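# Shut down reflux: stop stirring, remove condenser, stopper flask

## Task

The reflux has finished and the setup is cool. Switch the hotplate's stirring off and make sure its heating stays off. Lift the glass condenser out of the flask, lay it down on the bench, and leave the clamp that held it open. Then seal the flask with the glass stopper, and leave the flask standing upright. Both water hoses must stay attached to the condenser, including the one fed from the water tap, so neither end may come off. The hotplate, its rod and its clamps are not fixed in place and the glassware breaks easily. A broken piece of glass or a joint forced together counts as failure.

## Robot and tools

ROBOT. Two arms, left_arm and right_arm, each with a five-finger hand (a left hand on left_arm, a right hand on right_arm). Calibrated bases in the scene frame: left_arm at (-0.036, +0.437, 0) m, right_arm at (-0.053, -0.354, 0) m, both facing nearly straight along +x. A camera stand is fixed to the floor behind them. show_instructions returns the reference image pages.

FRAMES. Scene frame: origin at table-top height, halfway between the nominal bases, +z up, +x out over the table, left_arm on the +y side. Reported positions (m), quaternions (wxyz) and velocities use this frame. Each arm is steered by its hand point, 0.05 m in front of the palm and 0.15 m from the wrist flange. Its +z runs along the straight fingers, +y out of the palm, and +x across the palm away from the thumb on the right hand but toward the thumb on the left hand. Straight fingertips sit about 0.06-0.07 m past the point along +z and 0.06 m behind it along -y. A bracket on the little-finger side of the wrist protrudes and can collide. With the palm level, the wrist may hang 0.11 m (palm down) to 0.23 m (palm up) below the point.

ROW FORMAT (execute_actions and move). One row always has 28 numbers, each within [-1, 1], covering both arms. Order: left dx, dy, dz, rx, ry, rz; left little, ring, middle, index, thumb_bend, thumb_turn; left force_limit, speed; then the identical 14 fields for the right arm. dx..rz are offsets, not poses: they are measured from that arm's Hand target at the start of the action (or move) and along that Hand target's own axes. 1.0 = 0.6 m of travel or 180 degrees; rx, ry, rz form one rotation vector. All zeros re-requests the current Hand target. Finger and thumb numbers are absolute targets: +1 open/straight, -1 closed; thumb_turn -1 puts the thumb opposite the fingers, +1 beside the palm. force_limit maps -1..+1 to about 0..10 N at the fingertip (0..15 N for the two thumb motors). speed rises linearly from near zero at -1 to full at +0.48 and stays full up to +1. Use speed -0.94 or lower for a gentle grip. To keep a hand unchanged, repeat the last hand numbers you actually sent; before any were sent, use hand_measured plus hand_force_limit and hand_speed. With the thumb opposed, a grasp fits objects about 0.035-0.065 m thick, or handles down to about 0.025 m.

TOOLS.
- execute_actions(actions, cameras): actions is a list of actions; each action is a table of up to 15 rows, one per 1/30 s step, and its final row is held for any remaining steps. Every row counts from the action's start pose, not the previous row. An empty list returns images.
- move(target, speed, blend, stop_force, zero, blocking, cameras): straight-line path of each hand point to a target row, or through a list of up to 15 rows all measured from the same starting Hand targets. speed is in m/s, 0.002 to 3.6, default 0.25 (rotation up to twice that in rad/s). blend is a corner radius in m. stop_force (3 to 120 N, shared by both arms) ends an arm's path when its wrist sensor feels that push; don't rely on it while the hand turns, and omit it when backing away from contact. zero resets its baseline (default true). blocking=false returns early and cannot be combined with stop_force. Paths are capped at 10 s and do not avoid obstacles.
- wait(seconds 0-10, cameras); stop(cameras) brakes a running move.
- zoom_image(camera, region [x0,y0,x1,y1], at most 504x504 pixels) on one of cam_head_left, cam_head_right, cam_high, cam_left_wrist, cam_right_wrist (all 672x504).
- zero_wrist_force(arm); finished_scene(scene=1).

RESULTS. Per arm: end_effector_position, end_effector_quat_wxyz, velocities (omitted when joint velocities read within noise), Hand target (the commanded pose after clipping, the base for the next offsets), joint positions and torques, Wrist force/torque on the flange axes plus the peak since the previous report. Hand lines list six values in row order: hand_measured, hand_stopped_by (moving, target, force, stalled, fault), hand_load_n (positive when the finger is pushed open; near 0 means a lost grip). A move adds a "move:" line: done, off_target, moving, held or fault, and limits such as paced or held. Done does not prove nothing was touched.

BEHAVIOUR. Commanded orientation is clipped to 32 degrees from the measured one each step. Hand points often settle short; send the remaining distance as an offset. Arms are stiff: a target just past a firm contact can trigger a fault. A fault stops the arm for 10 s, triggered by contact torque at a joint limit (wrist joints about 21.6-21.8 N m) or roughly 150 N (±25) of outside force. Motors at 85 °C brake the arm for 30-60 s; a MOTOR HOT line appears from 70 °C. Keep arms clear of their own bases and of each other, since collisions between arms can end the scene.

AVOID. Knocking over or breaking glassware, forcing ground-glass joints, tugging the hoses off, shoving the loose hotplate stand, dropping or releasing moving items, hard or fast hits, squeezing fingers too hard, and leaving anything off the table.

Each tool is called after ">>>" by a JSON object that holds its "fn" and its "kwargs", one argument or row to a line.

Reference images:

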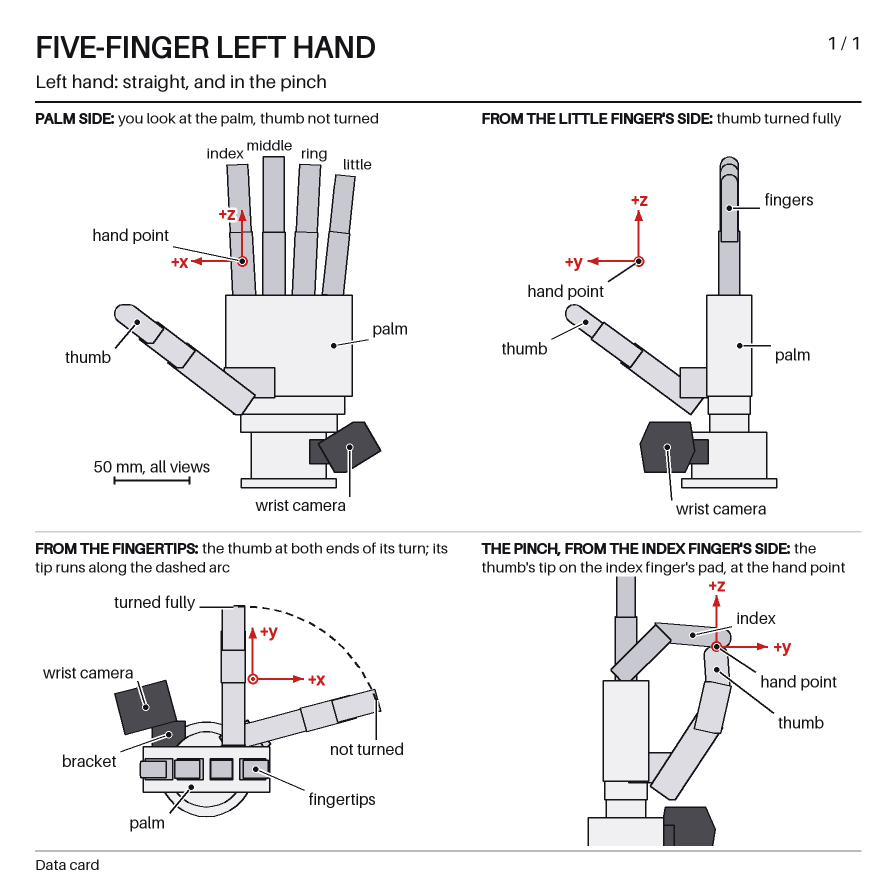

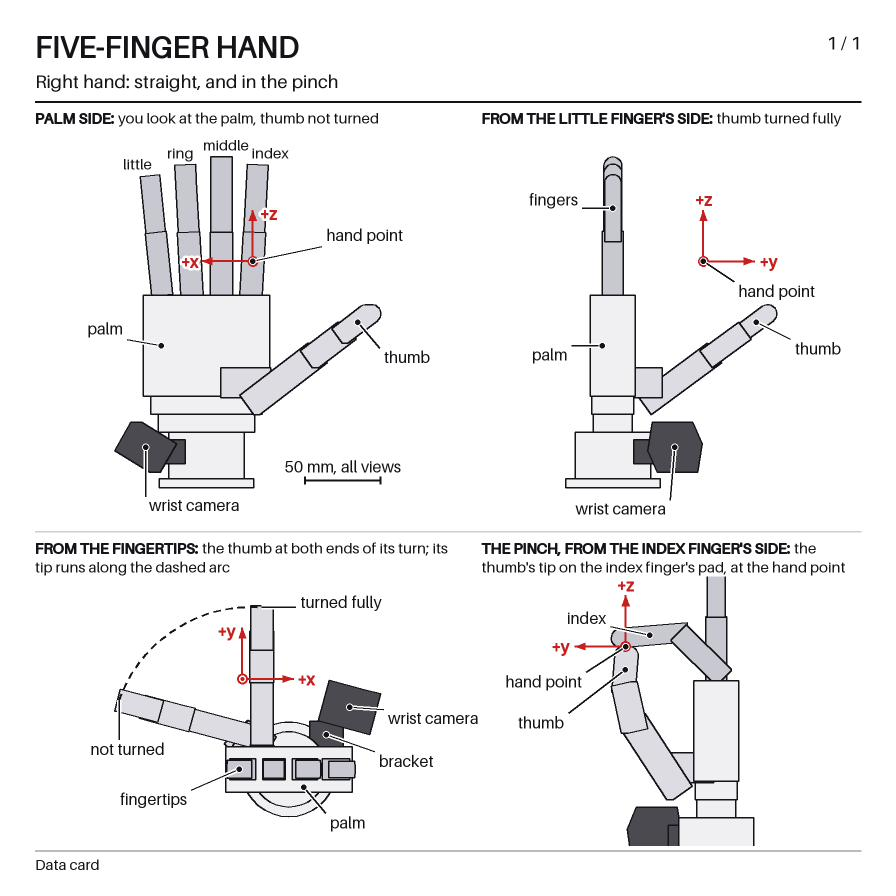

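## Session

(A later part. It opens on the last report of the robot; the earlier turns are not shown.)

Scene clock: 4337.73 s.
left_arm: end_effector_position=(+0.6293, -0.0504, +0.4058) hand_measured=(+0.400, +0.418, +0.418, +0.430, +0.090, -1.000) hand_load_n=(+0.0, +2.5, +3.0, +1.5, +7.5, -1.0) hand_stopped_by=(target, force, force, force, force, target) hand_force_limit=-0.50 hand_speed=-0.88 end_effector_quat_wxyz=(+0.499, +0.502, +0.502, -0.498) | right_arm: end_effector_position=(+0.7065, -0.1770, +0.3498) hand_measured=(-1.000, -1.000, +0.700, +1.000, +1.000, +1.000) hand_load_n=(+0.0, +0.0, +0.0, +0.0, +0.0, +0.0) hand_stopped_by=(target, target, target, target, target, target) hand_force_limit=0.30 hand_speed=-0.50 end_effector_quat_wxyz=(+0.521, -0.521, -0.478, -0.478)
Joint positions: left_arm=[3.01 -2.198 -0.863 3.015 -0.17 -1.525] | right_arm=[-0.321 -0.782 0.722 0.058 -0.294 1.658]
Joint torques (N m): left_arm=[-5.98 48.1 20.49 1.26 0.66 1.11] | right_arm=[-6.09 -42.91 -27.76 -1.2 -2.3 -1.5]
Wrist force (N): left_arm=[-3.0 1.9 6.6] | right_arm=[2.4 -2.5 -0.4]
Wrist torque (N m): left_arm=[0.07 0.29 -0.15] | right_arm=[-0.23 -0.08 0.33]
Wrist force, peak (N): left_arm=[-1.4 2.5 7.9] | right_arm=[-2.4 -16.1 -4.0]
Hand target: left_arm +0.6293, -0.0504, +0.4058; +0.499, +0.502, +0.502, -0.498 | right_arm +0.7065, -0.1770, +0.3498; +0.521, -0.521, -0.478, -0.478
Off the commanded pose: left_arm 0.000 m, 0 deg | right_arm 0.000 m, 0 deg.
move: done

>>> {"fn": "move", "kwargs": {
  "target": [
    [0,0,0,0,0,0, 0.4,0.4,0.4,0.4,-0.2,-1,-0.5,-0.88, 0.0307,-0.0008,0,0,0,-0.1111, -1,-1,0.7,1,1,1,0.3,-0.5],
    [0,0,0,0,0,0, 0.4,0.4,0.4,0.4,-0.2,-1,-0.5,-0.88, 0.0593,-0.0121,0,0,0,-0.2222, -1,-1,0.7,1,1,1,0.3,-0.5],
    [0,0,0,0,0,0, 0.4,0.4,0.4,0.4,-0.2,-1,-0.5,-0.88, 0.0823,-0.0325,0,0,0,-0.3333, -1,-1,0.7,1,1,1,0.3,-0.5],
    [0,0,0,0,0,0, 0.4,0.4,0.4,0.4,-0.2,-1,-0.5,-0.88, 0.0969,-0.0595,0,0,0,-0.4444, -1,-1,0.7,1,1,1,0.3,-0.5],
    [0,0,0,0,0,0, 0.4,0.4,0.4,0.4,-0.2,-1,-0.5,-0.88, 0.1014,-0.0899,0,0,0,-0.5556, -1,-1,0.7,1,1,1,0.3,-0.5],
    [0,0,0,0,0,0, 0.4,0.4,0.4,0.4,-0.2,-1,-0.5,-0.88, 0.0953,-0.12,0,0,0,-0.6667, -1,-1,0.7,1,1,1,0.3,-0.5],
    [0,0,0,0,0,0, 0.4,0.4,0.4,0.4,-0.2,-1,-0.5,-0.88, 0.0792,-0.1462,0,0,0,-0.7778, -1,-1,0.7,1,1,1,0.3,-0.5]
  ],
  "speed": 0.35,
  "blend": 0.005,
  "cameras": ["cam_head_left","cam_high","cam_head_right"]
}}

>>> {"fn": "zoom_image", "kwargs": {
  "camera": "cam_head_right",
  "region": [300, 170, 380, 250]
}}

>>> {"fn": "zoom_image", "kwargs": {
  "camera": "cam_high",
  "region": [230, 110, 310, 190]
}}

Scene clock: 4354.33 s.
left_arm: end_effector_position=(+0.6293, -0.0504, +0.4058) hand_measured=(+0.400, +0.418, +0.418, +0.430, +0.090, -1.000) hand_load_n=(+0.0, +2.0, +2.5, +1.5, +7.5, -0.5) hand_stopped_by=(target, force, force, force, force, target) hand_force_limit=-0.50 hand_speed=-0.88 end_effector_quat_wxyz=(+0.499, +0.502, +0.502, -0.498) | right_arm: end_effector_position=(+0.6233, -0.1770, +0.4046) hand_measured=(-1.000, -1.000, +0.698, +1.000, +1.000, +1.000) hand_load_n=(+0.0, +0.0, -10.0, +0.5, +0.0, +0.0) hand_stopped_by=(target, target, target, target, target, target) hand_force_limit=0.30 hand_speed=-0.50 end_effector_quat_wxyz=(+0.271, -0.271, +0.653, +0.653)
Joint positions: left_arm=[3.01 -2.198 -0.863 3.015 -0.17 -1.525] | right_arm=[-0.323 -0.798 0.866 -0.07 -0.296 -0.785]
Joint torques (N m): left_arm=[-5.66 47.82 22.45 1.14 0.59 1.38] | right_arm=[11.61 -51.48 -7.86 -0.75 -0.95 -1.46]
Wrist force (N): left_arm=[-0.7 1.7 3.4] | right_arm=[-9.7 4.5 -8.1]
Wrist torque (N m): left_arm=[0.12 0.27 -0.10] | right_arm=[-0.04 -0.23 -0.44]
Wrist force, peak (N): left_arm=[-3.2 2.1 6.9] | right_arm=[-12.6 10.6 -3.5]
Hand target: left_arm +0.6293, -0.0504, +0.4058; +0.499, +0.502, +0.502, -0.498 | right_arm +0.6232, -0.1770, +0.4047; +0.271, -0.271, +0.653, +0.653
Off the commanded pose: left_arm 0.000 m, 0 deg | right_arm 0.000 m, 0 deg.
move: done
Images, in order (width x height): cam_head_left 672x504, cam_head_right 672x504, cam_high 672x504.

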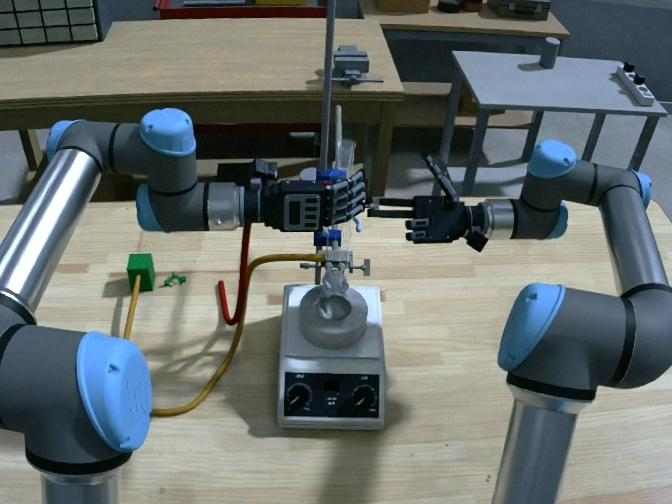

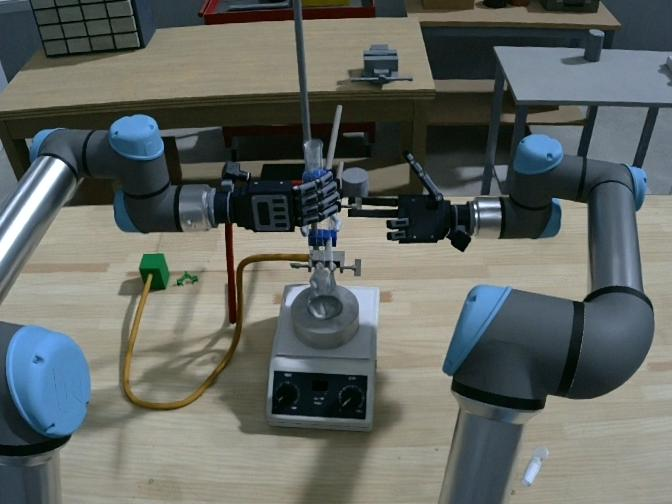

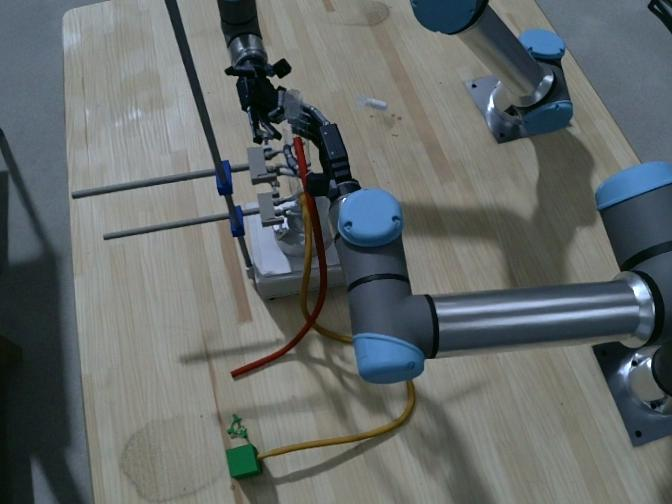

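Scaled by 6.300 from the camera's 672x504 image, which has a finer 960x720 frame.

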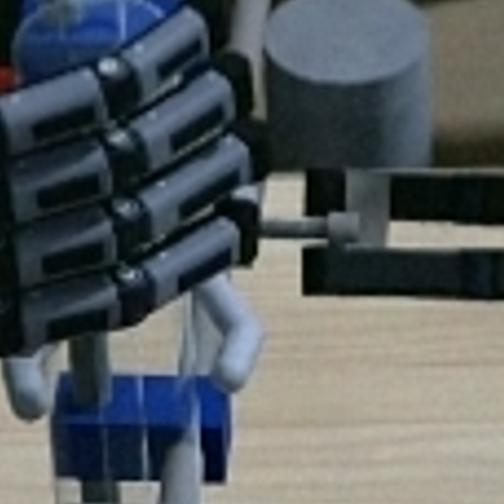

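Scaled by 6.300 from the camera's 672x504 image, which has a finer 960x720 frame.

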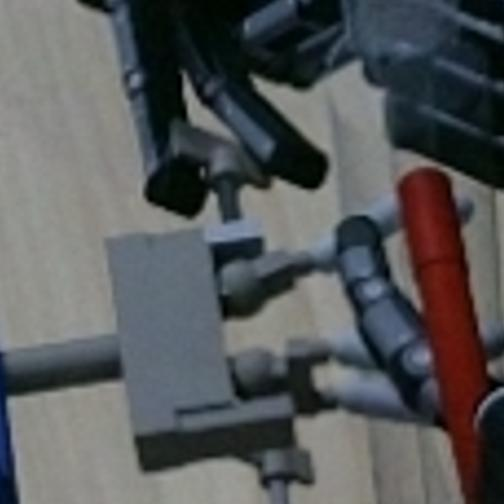

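>>> {"fn": "move", "kwargs": {
  "target": [0,0,0,0,0,0, 0.4,0.4,0.4,0.4,-0.2,-1,-0.5,-0.88, 0,0,-0.0083,0,0,0, -1,-1,0.7,1,1,1,0.3,-0.5],
  "speed": 0.03
}}

Scene clock: 4370.33 s.
left_arm: end_effector_position=(+0.6293, -0.0504, +0.4058) hand_measured=(+0.400, +0.418, +0.418, +0.430, +0.090, -1.000) hand_load_n=(+0.0, +2.5, +3.5, +1.0, +7.0, -1.0) hand_stopped_by=(target, force, force, force, force, target) hand_force_limit=-0.50 hand_speed=-0.88 end_effector_quat_wxyz=(+0.499, +0.502, +0.502, -0.498) | right_arm: end_effector_position=(+0.6232, -0.1821, +0.4046) hand_measured=(-1.000, -1.000, +0.700, +1.000, +1.000, +1.000) hand_load_n=(+0.0, +0.0, +0.0, +0.0, +0.0, +0.0) hand_stopped_by=(target, target, target, target, target, target) hand_force_limit=0.30 hand_speed=-0.50 end_effector_quat_wxyz=(+0.271, -0.271, +0.653, +0.653)
Joint positions: left_arm=[3.01 -2.198 -0.863 3.015 -0.17 -1.525] | right_arm=[-0.33 -0.797 0.864 -0.069 -0.303 -0.785]
Joint torques (N m): left_arm=[-4.68 47.37 22.1 1.43 0.37 1.39] | right_arm=[4.66 -40.73 -30.41 2.36 -1.37 1.35]
Wrist force (N): left_arm=[-2.9 1.6 6.6] | right_arm=[0.7 -1.8 -1.7]
Wrist torque (N m): left_arm=[0.05 0.29 -0.14] | right_arm=[0.05 -0.18 -0.06]
Wrist force, peak (N): left_arm=[-2.7 1.7 7.7] | right_arm=[-9.5 4.4 -8.3]
Hand target: left_arm +0.6293, -0.0504, +0.4058; +0.499, +0.502, +0.502, -0.498 | right_arm +0.6232, -0.1820, +0.4047; +0.271, -0.271, +0.653, +0.653
Off the commanded pose: left_arm 0.000 m, 0 deg | right_arm 0.000 m, 0 deg.
move: done

>>> {"fn": "move", "kwargs": {
  "target": [
    [0,0,0,0,0,0, 0.4,0.4,0.4,0.4,-0.2,-1,-0.5,-0.88, 0.0307,-0.0008,0,0,0,-0.1111, -1,-1,0.7,1,1,1,0.3,-0.5],
    [0,0,0,0,0,0, 0.4,0.4,0.4,0.4,-0.2,-1,-0.5,-0.88, 0.0593,-0.0121,0,0,0,-0.2222, -1,-1,0.7,1,1,1,0.3,-0.5],
    [0,0,0,0,0,0, 0.4,0.4,0.4,0.4,-0.2,-1,-0.5,-0.88, 0.0823,-0.0325,0,0,0,-0.3333, -1,-1,0.7,1,1,1,0.3,-0.5],
    [0,0,0,0,0,0, 0.4,0.4,0.4,0.4,-0.2,-1,-0.5,-0.88, 0.0969,-0.0595,0,0,0,-0.4444, -1,-1,0.7,1,1,1,0.3,-0.5],
    [0,0,0,0,0,0, 0.4,0.4,0.4,0.4,-0.2,-1,-0.5,-0.88, 0.1014,-0.0899,0,0,0,-0.5556, -1,-1,0.7,1,1,1,0.3,-0.5],
    [0,0,0,0,0,0, 0.4,0.4,0.4,0.4,-0.2,-1,-0.5,-0.88, 0.0953,-0.12,0,0,0,-0.6667, -1,-1,0.7,1,1,1,0.3,-0.5],
    [0,0,0,0,0,0, 0.4,0.4,0.4,0.4,-0.2,-1,-0.5,-0.88, 0.0792,-0.1462,0,0,0,-0.7778, -1,-1,0.7,1,1,1,0.3,-0.5]
  ],
  "speed": 0.35,
  "blend": 0.005,
  "cameras": ["cam_head_left","cam_high","cam_head_right"]
}}

>>> {"fn": "zoom_image", "kwargs": {
  "camera": "cam_head_right",
  "region": [300, 170, 380, 250]
}}

>>> {"fn": "zoom_image", "kwargs": {
  "camera": "cam_high",
  "region": [230, 110, 310, 190]
}}

Scene clock: 4389.33 s.
left_arm: end_effector_position=(+0.6293, -0.0504, +0.4058) hand_measured=(+0.400, +0.418, +0.418, +0.430, +0.090, -1.000) hand_load_n=(+0.0, +2.5, +3.5, +1.5, +7.5, -1.0) hand_stopped_by=(target, force, force, force, force, target) hand_force_limit=-0.50 hand_speed=-0.88 end_effector_quat_wxyz=(+0.499, +0.502, +0.502, -0.498) | right_arm: end_effector_position=(+0.6518, -0.1820, +0.3091) hand_measured=(-1.000, -1.000, +0.700, +1.000, +1.000, +1.000) hand_load_n=(-0.5, +0.0, +0.0, +1.0, +0.5, -0.5) hand_stopped_by=(target, target, target, target, target, target) hand_force_limit=0.30 hand_speed=-0.50 end_effector_quat_wxyz=(+0.706, -0.707, -0.031, -0.031)
Joint positions: left_arm=[3.01 -2.198 -0.863 3.015 -0.17 -1.525] | right_arm=[-0.317 -0.674 0.561 0.11 -0.289 -3.229]
Joint torques (N m): left_arm=[-4.18 48.9 22.68 1.43 0.42 1.35] | right_arm=[-8.18 -55.17 -9.64 -1.79 -2.03 -1.52]
Wrist force (N): left_arm=[-2.2 2.1 8.5] | right_arm=[1.7 -7.5 2.1]
Wrist torque (N m): left_arm=[0.05 0.36 -0.13] | right_arm=[-0.18 -0.10 0.34]
Wrist force, peak (N): left_arm=[-2.2 2.1 8.5] | right_arm=[-6.0 -28.0 -3.4]
Hand target: left_arm +0.6293, -0.0504, +0.4058; +0.499, +0.502, +0.502, -0.498 | right_arm +0.6518, -0.1820, +0.3091; +0.706, -0.707, -0.032, -0.031
Off the commanded pose: left_arm 0.000 m, 0 deg | right_arm 0.000 m, 0 deg.
move: done
Images, in order (width x height): cam_head_left 672x504, cam_head_right 672x504, cam_high 672x504.

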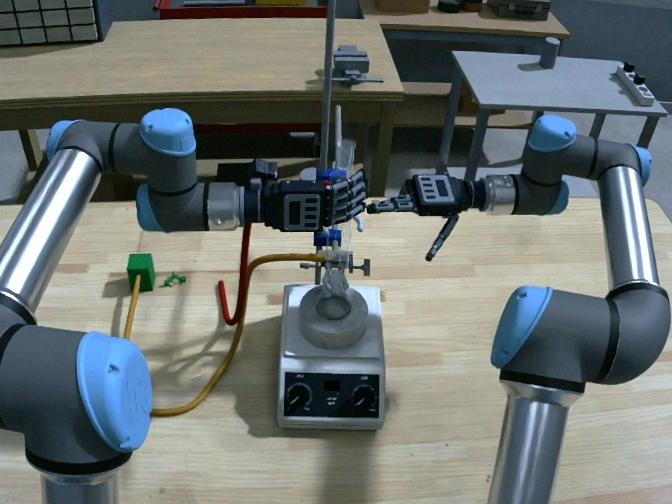

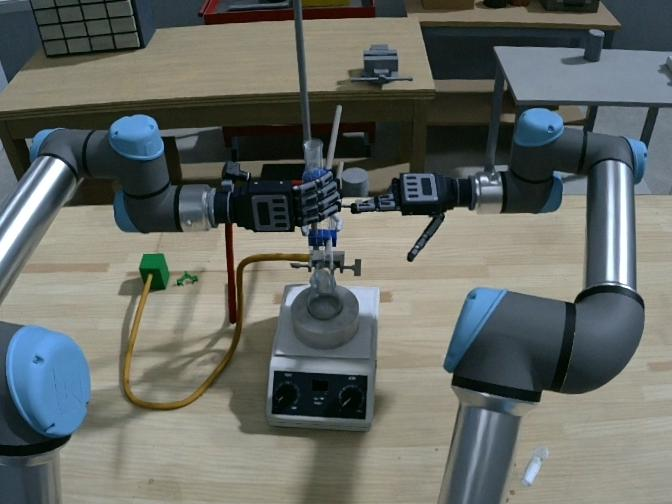

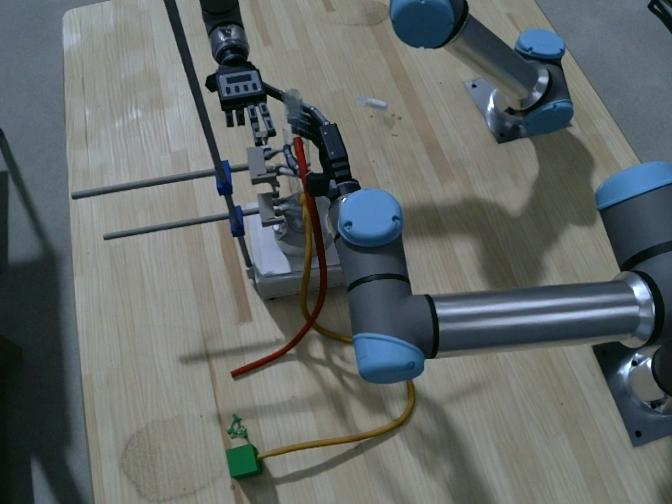

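Scaled by 6.300 from the camera's 672x504 image, which has a finer 960x720 frame.

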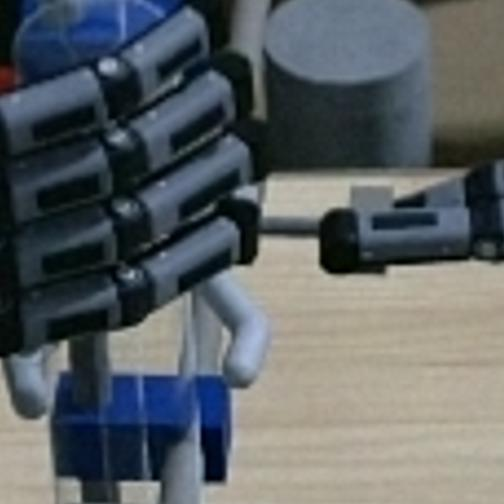

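Scaled by 6.300 from the camera's 672x504 image, which has a finer 960x720 frame.

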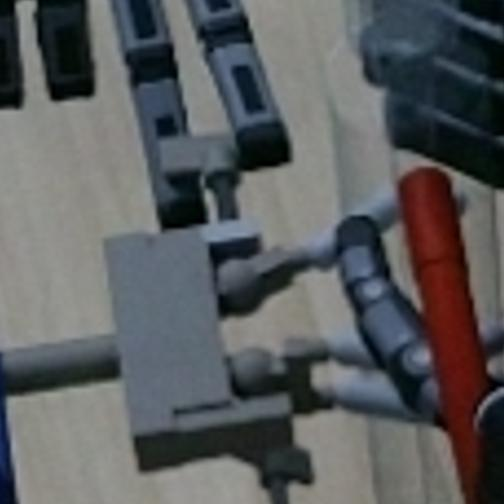

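>>> {"fn": "move", "kwargs": {
  "target": [
    [0,0,0,0,0,0, 0.4,0.4,0.4,0.4,-0.2,-1,-0.5,-0.88, 0,0,-0.07,0,0,0, -1,-1,0.6,1,1,1,0.3,-0.5],
    [0,0,0,0,0,0, 0.4,0.4,0.4,0.4,-0.2,-1,-0.5,-0.88, 0,0.12,-0.12,0,0,0, -1,-1,0.6,1,1,1,0.3,-0.5]
  ],
  "speed": 0.15,
  "blend": 0.01,
  "cameras": ["cam_head_left","cam_high","cam_head_right","cam_right_wrist","cam_left_wrist"]
}}

>>> {"fn": "zoom_image", "kwargs": {
  "camera": "cam_head_right",
  "region": [300, 170, 380, 250]
}}

>>> {"fn": "zoom_image", "kwargs": {
  "camera": "cam_high",
  "region": [230, 110, 310, 190]
}}

>>> {"fn": "zoom_image", "kwargs": {
  "camera": "cam_head_left",
  "region": [320, 170, 400, 250]
}}

Scene clock: 4401.73 s.
left_arm: end_effector_position=(+0.6293, -0.0504, +0.4058) hand_measured=(+0.400, +0.418, +0.418, +0.430, +0.090, -1.000) hand_load_n=(+0.0, +2.5, +3.5, +1.0, +7.5, -1.0) hand_stopped_by=(target, force, force, force, force, target) hand_force_limit=-0.50 hand_speed=-0.88 end_effector_quat_wxyz=(+0.499, +0.502, +0.502, -0.498) | right_arm: end_effector_position=(+0.6582, -0.2541, +0.2374) hand_measured=(-1.000, -1.000, +0.600, +1.000, +1.000, +1.000) hand_load_n=(+0.0, +0.0, -0.5, +0.0, +0.0, -0.5) hand_stopped_by=(target, target, target, target, target, target) hand_force_limit=0.30 hand_speed=-0.50 end_effector_quat_wxyz=(+0.706, -0.707, -0.031, -0.031)
Joint positions: left_arm=[3.01 -2.198 -0.863 3.015 -0.17 -1.525] | right_arm=[-0.407 -0.614 0.632 -0.02 -0.38 -3.229]
Joint torques (N m): left_arm=[-5.07 47.88 22.33 1.08 0.73 1.58] | right_arm=[7.59 -51.13 -32.85 1.1 2.62 -1.4]
Wrist force (N): left_arm=[-3.2 1.8 6.3] | right_arm=[1.4 -2.1 -0.7]
Wrist torque (N m): left_arm=[0.10 0.29 -0.15] | right_arm=[-0.27 0.03 0.42]
Wrist force, peak (N): left_arm=[-2.2 1.9 8.5] | right_arm=[2.2 -7.9 2.2]
Hand target: left_arm +0.6293, -0.0504, +0.4058; +0.499, +0.502, +0.502, -0.498 | right_arm +0.6582, -0.2541, +0.2374; +0.706, -0.707, -0.032, -0.031
Off the commanded pose: left_arm 0.000 m, 0 deg | right_arm 0.000 m, 0 deg.
move: done

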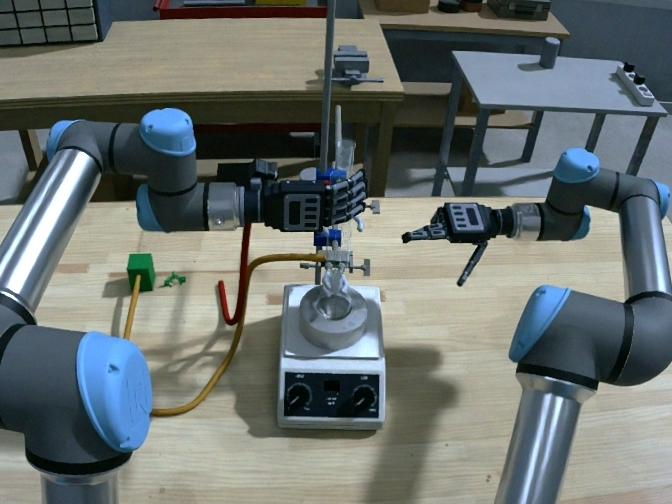

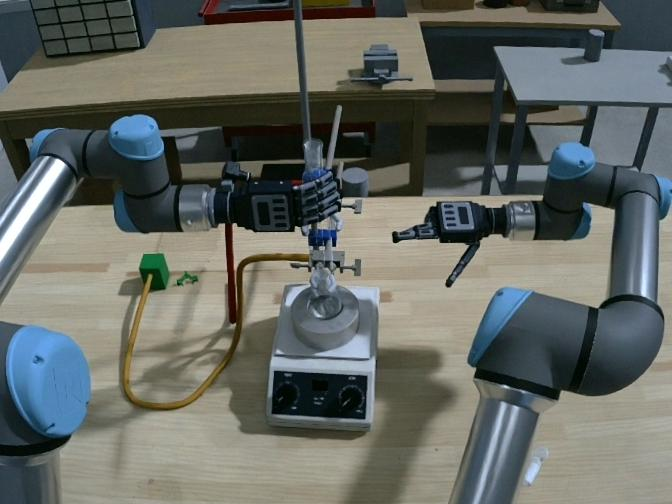

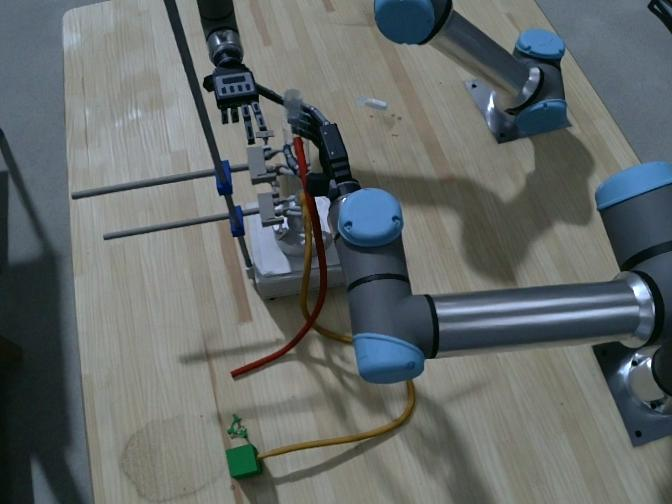

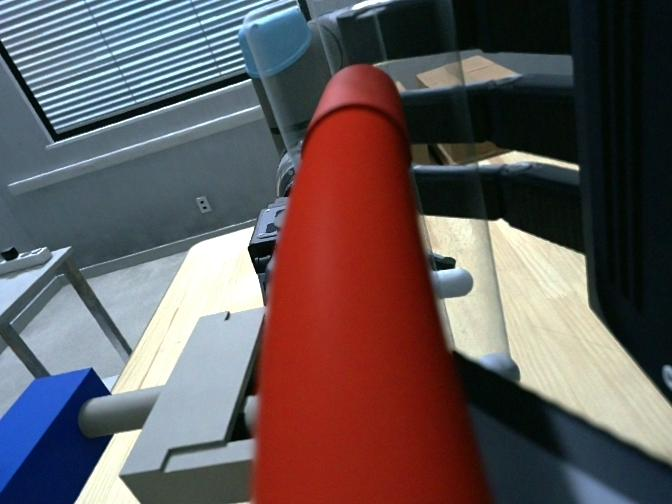

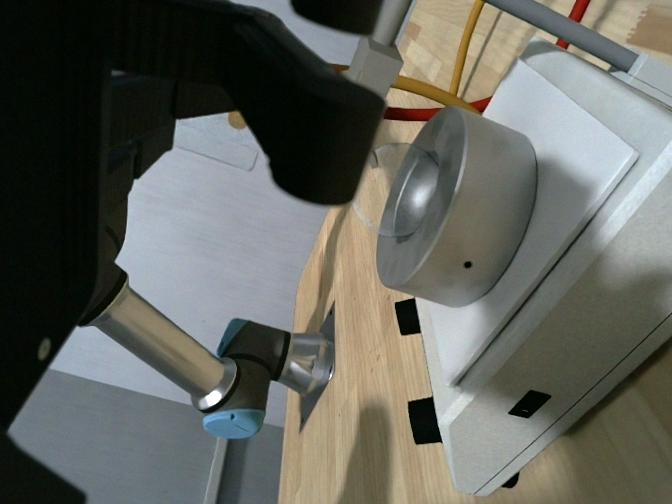

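Scaled by 6.300 from the camera's 672x504 image, which has a finer 960x720 frame.

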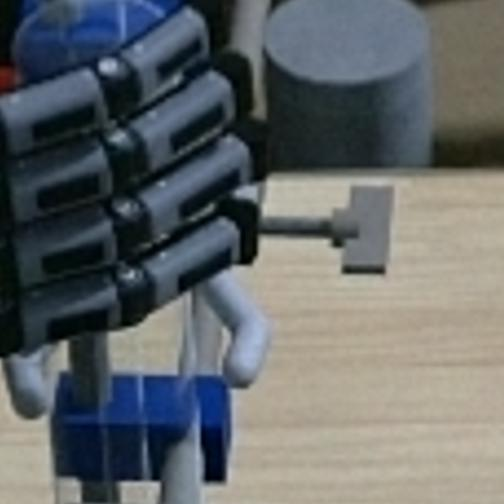

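Scaled by 6.300 from the camera's 672x504 image, which has a finer 960x720 frame.

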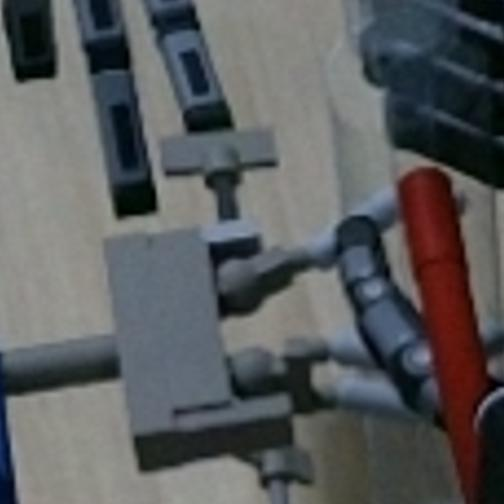

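Scaled by 6.300 from the camera's 672x504 image, which has a finer 960x720 frame.

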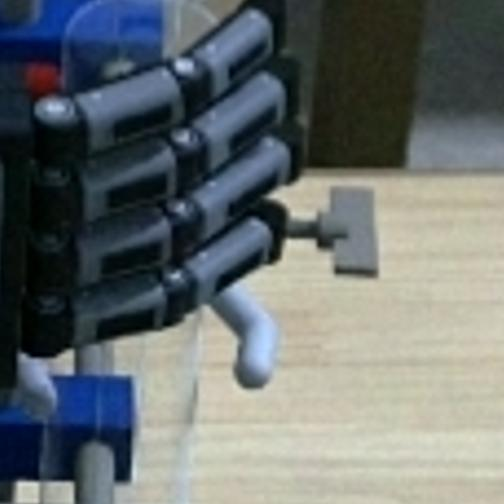

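>>> {"fn": "execute_actions", "kwargs": {
  "actions": [
    [[0,0,0,0,0,0, 0.36,0.36,0.36,0.36,-0.22,-1,0.1,-0.88, 0,0,-0.05,0,0,0, -1,-1,0.6,1,1,1,0.3,-0.5]]
  ]
}}

>>> {"fn": "wait", "kwargs": {
  "seconds": 1.5
}}

Scene clock: 4414.10 s.
left_arm: end_effector_position=(+0.6293, -0.0504, +0.4058) hand_measured=(+0.360, +0.386, +0.398, +0.398, +0.092, -1.000) hand_load_n=(+0.0, +8.0, +3.0, +7.0, +13.5, +0.5) hand_stopped_by=(target, force, force, force, force, target) hand_force_limit=0.10 hand_speed=-0.88 end_effector_quat_wxyz=(+0.499, +0.502, +0.502, -0.498) | right_arm: end_effector_position=(+0.6582, -0.2840, +0.2374) hand_measured=(-1.000, -1.000, +0.600, +1.000, +1.000, +1.000) hand_load_n=(+0.5, +0.0, -0.5, -0.5, +0.0, -0.5) hand_stopped_by=(target, target, target, target, target, target) hand_force_limit=0.30 hand_speed=-0.50 end_effector_quat_wxyz=(+0.706, -0.707, -0.031, -0.031)
Joint positions: left_arm=[3.01 -2.198 -0.863 3.015 -0.17 -1.525] | right_arm=[-0.444 -0.586 0.58 0.005 -0.417 -3.229]
Joint torques (N m): left_arm=[-5.08 49.4 21.64 1.35 -0.05 1.68] | right_arm=[-8.19 -59.72 -29.95 -0.18 -2.31 1.37]
Wrist force (N): left_arm=[-4.7 -3.7 9.1] | right_arm=[1.8 -2.3 -1.0]
Wrist torque (N m): left_arm=[-0.13 0.33 -0.09] | right_arm=[-0.28 -0.01 0.43]
Wrist force, peak (N): left_arm=[-4.6 -4.0 9.2] | right_arm=[1.8 -2.3 7.7]
Hand target: left_arm +0.6293, -0.0504, +0.4058; +0.499, +0.502, +0.502, -0.498 | right_arm +0.6582, -0.2841, +0.2374; +0.706, -0.707, -0.032, -0.031
Off the commanded pose: left_arm 0.000 m, 0 deg | right_arm 0.000 m, 0 deg.
Step readings (end_effector_position of left_arm | right_arm):
0: (+0.6293, -0.0504, +0.4058) | (+0.6582, -0.2541, +0.2374)
1: (+0.6293, -0.0504, +0.4058) | (+0.6583, -0.2551, +0.2374)
2: (+0.6293, -0.0504, +0.4058) | (+0.6583, -0.2626, +0.2374)
4: (+0.6293, -0.0504, +0.4058) | (+0.6580, -0.2836, +0.2373)
8: (+0.6293, -0.0504, +0.4058) | (+0.6581, -0.2855, +0.2374)
15: (+0.6293, -0.0504, +0.4058) | (+0.6583, -0.2840, +0.2374)

Scene clock: 4415.60 s.
left_arm: end_effector_position=(+0.6293, -0.0504, +0.4058) hand_measured=(+0.360, +0.386, +0.398, +0.398, +0.092, -1.000) hand_load_n=(+0.0, +7.5, +3.0, +7.0, +13.5, +0.5) hand_stopped_by=(target, force, force, force, force, target) hand_force_limit=0.10 hand_speed=-0.88 end_effector_quat_wxyz=(+0.499, +0.502, +0.502, -0.498) | right_arm: end_effector_position=(+0.6582, -0.2841, +0.2374) hand_measured=(-1.000, -1.000, +0.600, +1.000, +1.000, +1.000) hand_load_n=(+0.0, +0.0, +0.0, +0.0, +0.0, +0.0) hand_stopped_by=(target, target, target, target, target, target) hand_force_limit=0.30 hand_speed=-0.50 end_effector_quat_wxyz=(+0.706, -0.707, -0.032, -0.031)
Joint positions: left_arm=[3.01 -2.198 -0.863 3.015 -0.17 -1.525] | right_arm=[-0.444 -0.586 0.58 0.005 -0.417 -3.229]
Joint torques (N m): left_arm=[-4.82 48.74 22.6 1.16 -1.06 1.7] | right_arm=[-8.55 -61.49 -33.49 2.2 -2.27 1.42]
Wrist force (N): left_arm=[-4.4 -3.9 9.1] | right_arm=[1.7 -2.3 -0.9]
Wrist torque (N m): left_arm=[-0.16 0.29 -0.07] | right_arm=[-0.27 0.00 0.43]
Wrist force, peak (N): left_arm=[-4.6 -4.0 9.2] | right_arm=[1.8 -2.4 -1.0]
Hand target: left_arm +0.6293, -0.0504, +0.4058; +0.499, +0.502, +0.502, -0.498 | right_arm +0.6582, -0.2841, +0.2374; +0.706, -0.707, -0.032, -0.031
Off the commanded pose: left_arm 0.000 m, 0 deg | right_arm 0.000 m, 0 deg.
wait: 1.50 s; at rest by 0.17 s

>>> {"fn": "move", "kwargs": {
  "target": [0,-0.0025,0.0033,0,0,0, 0.36,0.36,0.36,0.36,-0.22,-1,0.1,-0.88, 0,-0.05,-0.1,0,0,0, -1,-1,0.6,1,1,1,0.3,-0.5],
  "speed": 0.03,
  "cameras": ["cam_right_wrist","cam_high"]
}}

Scene clock: 4424.80 s.
left_arm: end_effector_position=(+0.6278, -0.0523, +0.4057) hand_measured=(+0.360, +0.386, +0.398, +0.398, +0.092, -1.000) hand_load_n=(-0.5, +7.0, +0.5, +3.5, +15.5, -1.0) hand_stopped_by=(target, force, force, force, force, target) hand_force_limit=0.10 hand_speed=-0.88 end_effector_quat_wxyz=(+0.499, +0.502, +0.502, -0.498) | right_arm: end_effector_position=(+0.6555, -0.3442, +0.2673) hand_measured=(-1.000, -1.000, +0.600, +1.000, +1.000, +1.000) hand_load_n=(+0.0, +0.0, +0.0, +0.0, -0.5, +0.0) hand_stopped_by=(target, target, target, target, target, target) hand_force_limit=0.30 hand_speed=-0.50 end_effector_quat_wxyz=(+0.706, -0.707, -0.032, -0.031) end_effector_velocity=(+0.000, +0.001, -0.001) end_effector_angular_velocity=(+0.000, -0.001, +0.001)
Joint positions: left_arm=[3.006 -2.196 -0.867 3.017 -0.173 -1.526] | right_arm=[-0.517 -0.497 0.331 0.165 -0.49 -3.23]
Joint velocities: left_arm=[within noise] | right_arm=[0.001 -0.002 0.006 -0.005 0 0]
Joint torques (N m): left_arm=[-13.08 57.16 8.6 1.91 -1.33 -2.37] | right_arm=[7.97 -64.29 -10.79 -0.69 1.67 -1.42]
Wrist force (N): left_arm=[-2.5 2.5 -0.1] | right_arm=[1.2 -2.0 -0.7]
Wrist torque (N m): left_arm=[0.19 0.42 -0.07] | right_arm=[-0.27 0.05 0.41]
Wrist force, peak (N): left_arm=[-4.7 -3.8 9.3] | right_arm=[1.9 -2.6 -0.6]
Hand target: left_arm +0.6278, -0.0523, +0.4057; +0.499, +0.502, +0.502, -0.498 | right_arm +0.6555, -0.3440, +0.2673; +0.706, -0.707, -0.032, -0.031
Off the commanded pose: left_arm 0.000 m, 0 deg | right_arm 0.000 m, 0 deg.
move: done
Images, in order (width x height): cam_high 672x504, cam_right_wrist 672x504.

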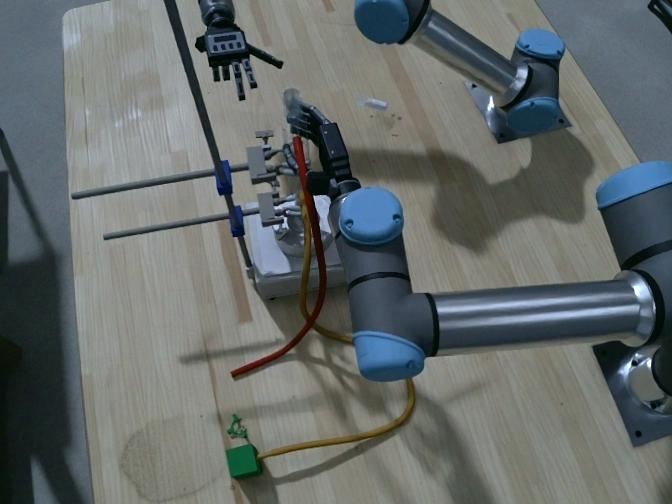

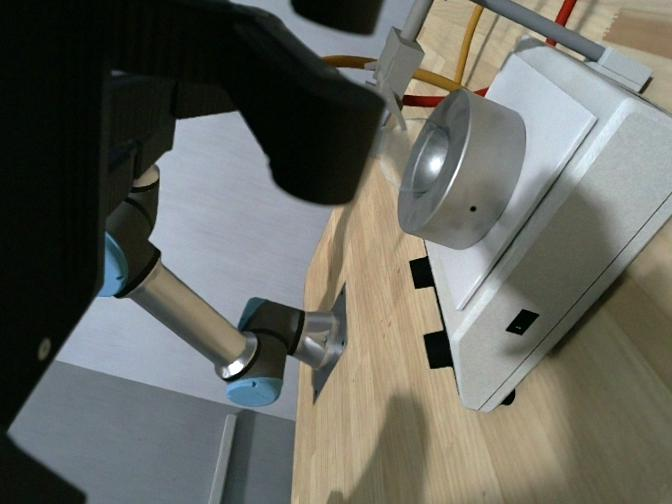

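>>> {"fn": "move", "kwargs": {
  "target": [-0.0333,0,0,0,0,0, 0.36,0.36,0.36,0.36,-0.22,-1,0.1,-0.88, 0,0,0,0,0,0, -1,-1,0.6,1,1,1,0.3,-0.5],
  "speed": 0.02,
  "stop_force": 12,
  "cameras": ["all"]
}}

>>> {"fn": "zoom_image", "kwargs": {
  "camera": "cam_head_left",
  "region": [290, 160, 390, 310]
}}

>>> {"fn": "zoom_image", "kwargs": {
  "camera": "cam_head_right",
  "region": [270, 160, 370, 310]
}}

Scene clock: 4460.53 s.
left_arm: end_effector_position=(+0.6278, -0.0525, +0.4257) hand_measured=(+0.360, +0.386, +0.398, +0.398, +0.092, -1.000) hand_load_n=(+0.0, +5.0, +0.5, +4.5, +15.5, +1.5) hand_stopped_by=(target, force, force, force, force, target) hand_force_limit=0.10 hand_speed=-0.88 end_effector_quat_wxyz=(+0.499, +0.502, +0.502, -0.498) | right_arm: end_effector_position=(+0.6555, -0.3440, +0.2673) hand_measured=(-1.000, -1.000, +0.600, +1.000, +1.000, +1.000) hand_load_n=(+0.0, +0.0, -0.5, +0.0, +0.0, +0.0) hand_stopped_by=(target, target, target, target, target, target) hand_force_limit=0.30 hand_speed=-0.50 end_effector_quat_wxyz=(+0.706, -0.707, -0.032, -0.031)
Joint positions: left_arm=[3.006 -2.203 -0.804 2.962 -0.173 -1.526] | right_arm=[-0.517 -0.497 0.331 0.165 -0.49 -3.23]
Joint torques (N m): left_arm=[-14.22 54.33 8.41 2.2 0.27 -1.96] | right_arm=[6.58 -61.01 -13.8 -0.72 2.61 1.22]
Wrist force (N): left_arm=[0.2 2.7 1.4] | right_arm=[1.3 -2.1 -1.0]
Wrist torque (N m): left_arm=[0.16 0.34 -0.10] | right_arm=[-0.26 0.05 0.41]
Wrist force, peak (N): left_arm=[3.3 2.2 1.5] | right_arm=[1.5 -2.3 -0.9]
Hand target: left_arm +0.6278, -0.0525, +0.4257; +0.499, +0.502, +0.502, -0.498 | right_arm +0.6555, -0.3440, +0.2673; +0.706, -0.707, -0.032, -0.031
Off the commanded pose: left_arm 0.000 m, 0 deg | right_arm 0.000 m, 0 deg.
move: done

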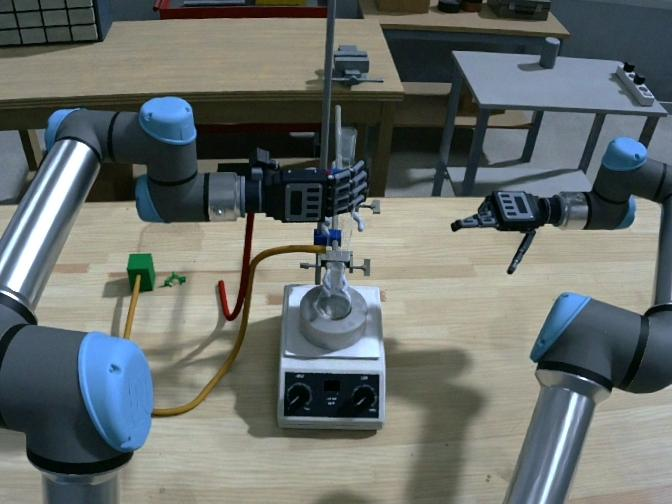

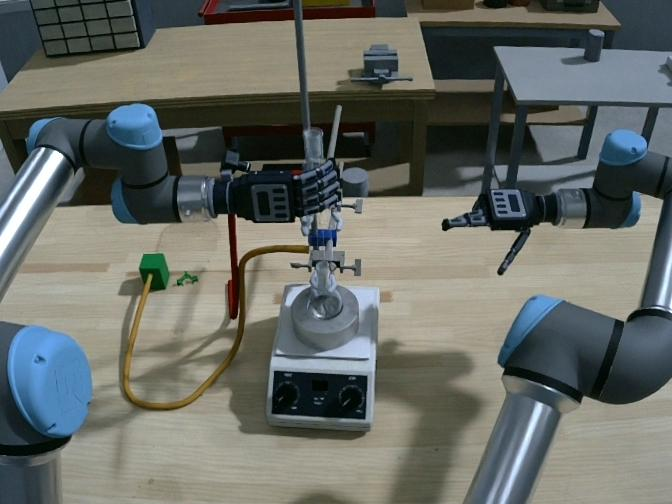

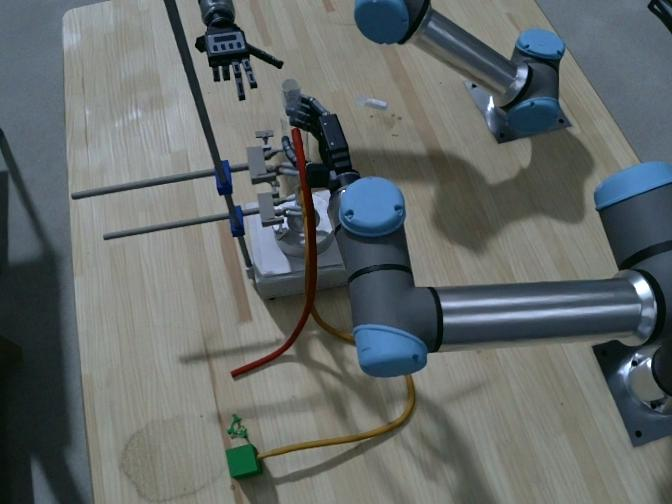

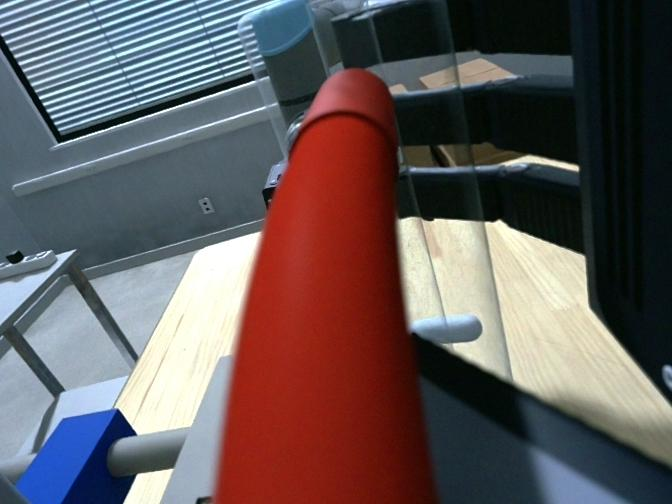

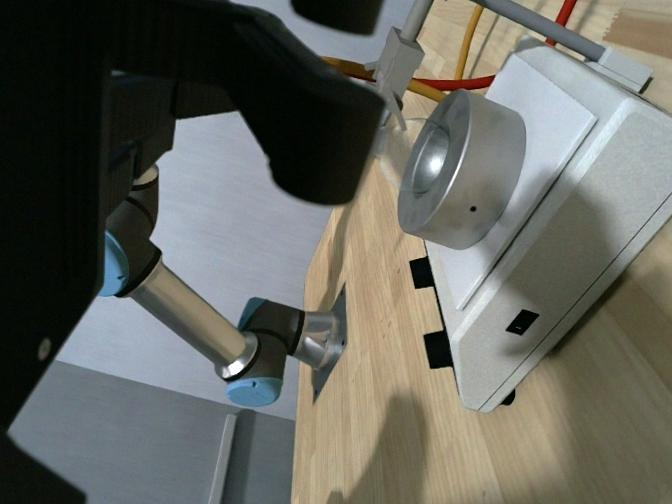

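Scaled by 3.360 from the camera's 672x504 image, which has a finer 960x720 frame.

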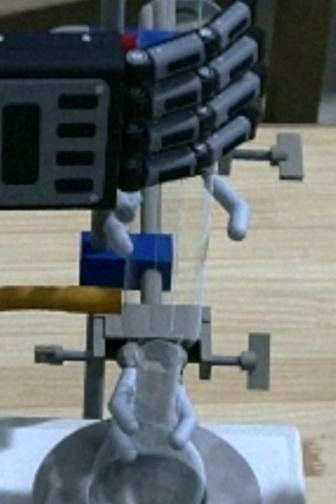

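Scaled by 3.360 from the camera's 672x504 image, which has a finer 960x720 frame.

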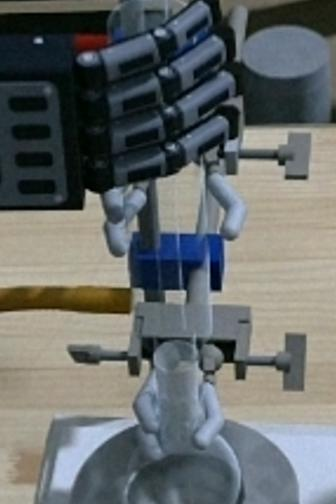

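>>> {"fn": "move", "kwargs": {
  "target": [-0.0333,0,0,0,0,0, 0.36,0.36,0.36,0.36,-0.22,-1,0.1,-0.88, 0,0,0,0,0,0, -1,-1,0.6,1,1,1,0.3,-0.5],
  "speed": 0.03,
  "stop_force": 10,
  "cameras": ["cam_head_left","cam_head_right","cam_left_wrist"]
}}

>>> {"fn": "zoom_image", "kwargs": {
  "camera": "cam_head_left",
  "region": [290, 160, 390, 310]
}}

>>> {"fn": "zoom_image", "kwargs": {
  "camera": "cam_head_right",
  "region": [270, 160, 370, 310]
}}

Scene clock: 4471.00 s.
left_arm: end_effector_position=(+0.6278, -0.0527, +0.4457) hand_measured=(+0.360, +0.386, +0.398, +0.398, +0.092, -1.000) hand_load_n=(+0.0, +4.0, +1.0, +5.5, +15.5, +3.0) hand_stopped_by=(target, force, force, force, force, target) hand_force_limit=0.10 hand_speed=-0.88 end_effector_quat_wxyz=(+0.499, +0.502, +0.502, -0.498) | right_arm: end_effector_position=(+0.6555, -0.3440, +0.2673) hand_measured=(-1.000, -1.000, +0.600, +1.000, +1.000, +1.000) hand_load_n=(+0.0, +0.0, +0.0, +0.0, +0.0, +0.0) hand_stopped_by=(target, target, target, target, target, target) hand_force_limit=0.30 hand_speed=-0.50 end_effector_quat_wxyz=(+0.706, -0.707, -0.032, -0.031)
Joint positions: left_arm=[3.006 -2.214 -0.734 2.903 -0.174 -1.526] | right_arm=[-0.517 -0.497 0.331 0.165 -0.49 -3.23]
Joint torques (N m): left_arm=[-11.63 58 9.9 2.2 1.39 -2.17] | right_arm=[3.79 -56.19 -22.88 -0.59 2.49 0.78]
Wrist force (N): left_arm=[0.9 2.3 2.1] | right_arm=[1.1 -2.1 -0.8]
Wrist torque (N m): left_arm=[0.13 0.20 -0.09] | right_arm=[-0.29 0.06 0.39]
Wrist force, peak (N): left_arm=[1.1 2.4 2.2] | right_arm=[1.5 -2.4 -1.1]
Hand target: left_arm +0.6278, -0.0527, +0.4457; +0.499, +0.502, +0.502, -0.498 | right_arm +0.6555, -0.3440, +0.2673; +0.706, -0.707, -0.032, -0.031
Off the commanded pose: left_arm 0.000 m, 0 deg | right_arm 0.000 m, 0 deg.
move: done
Images, in order (width x height): cam_head_left 672x504, cam_head_right 672x504, cam_left_wrist 672x504.

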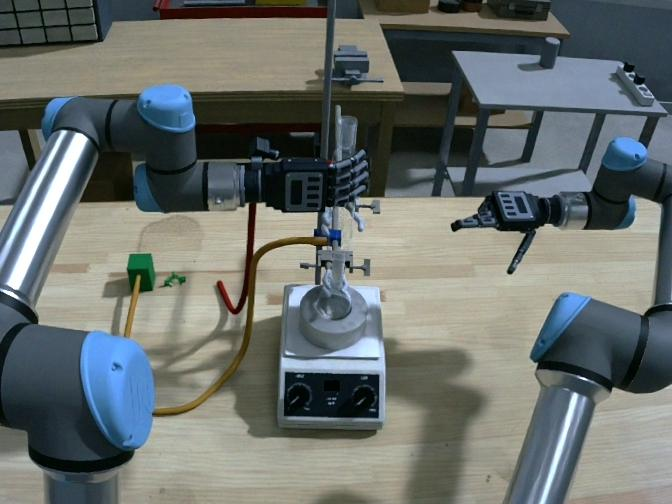

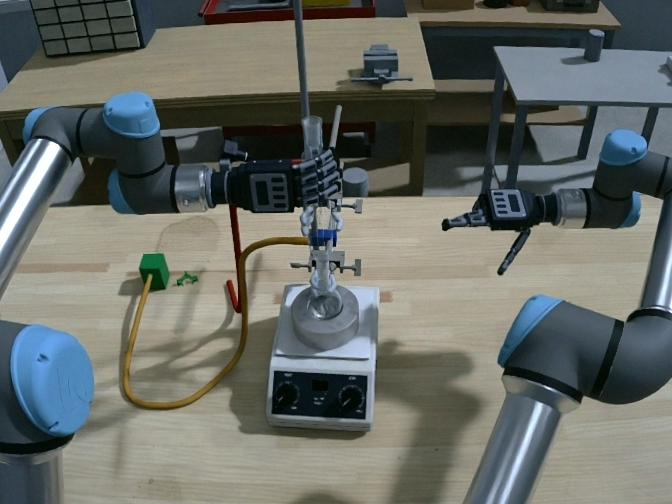

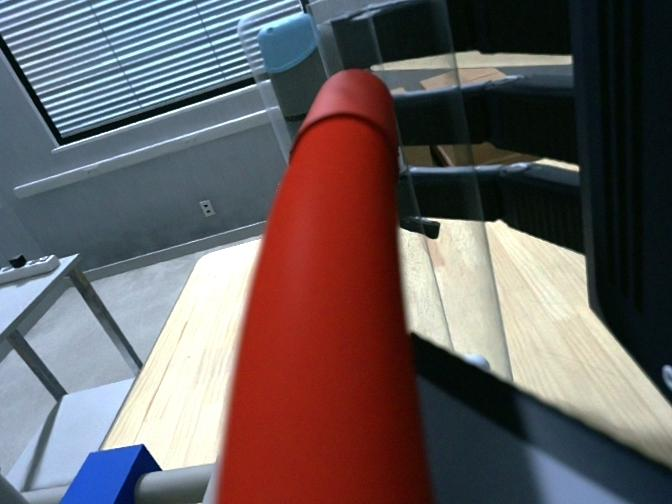

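Scaled by 3.360 from the camera's 672x504 image, which has a finer 960x720 frame.

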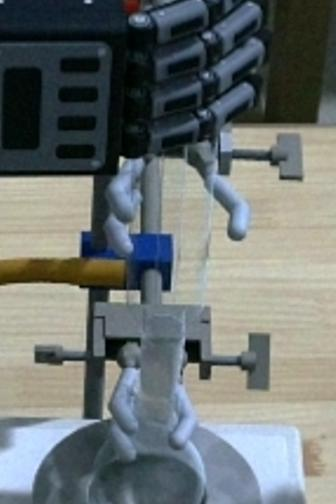

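Scaled by 3.360 from the camera's 672x504 image, which has a finer 960x720 frame.

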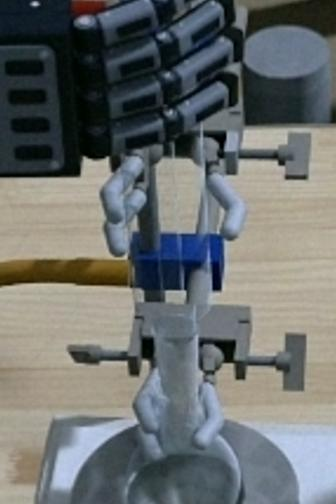

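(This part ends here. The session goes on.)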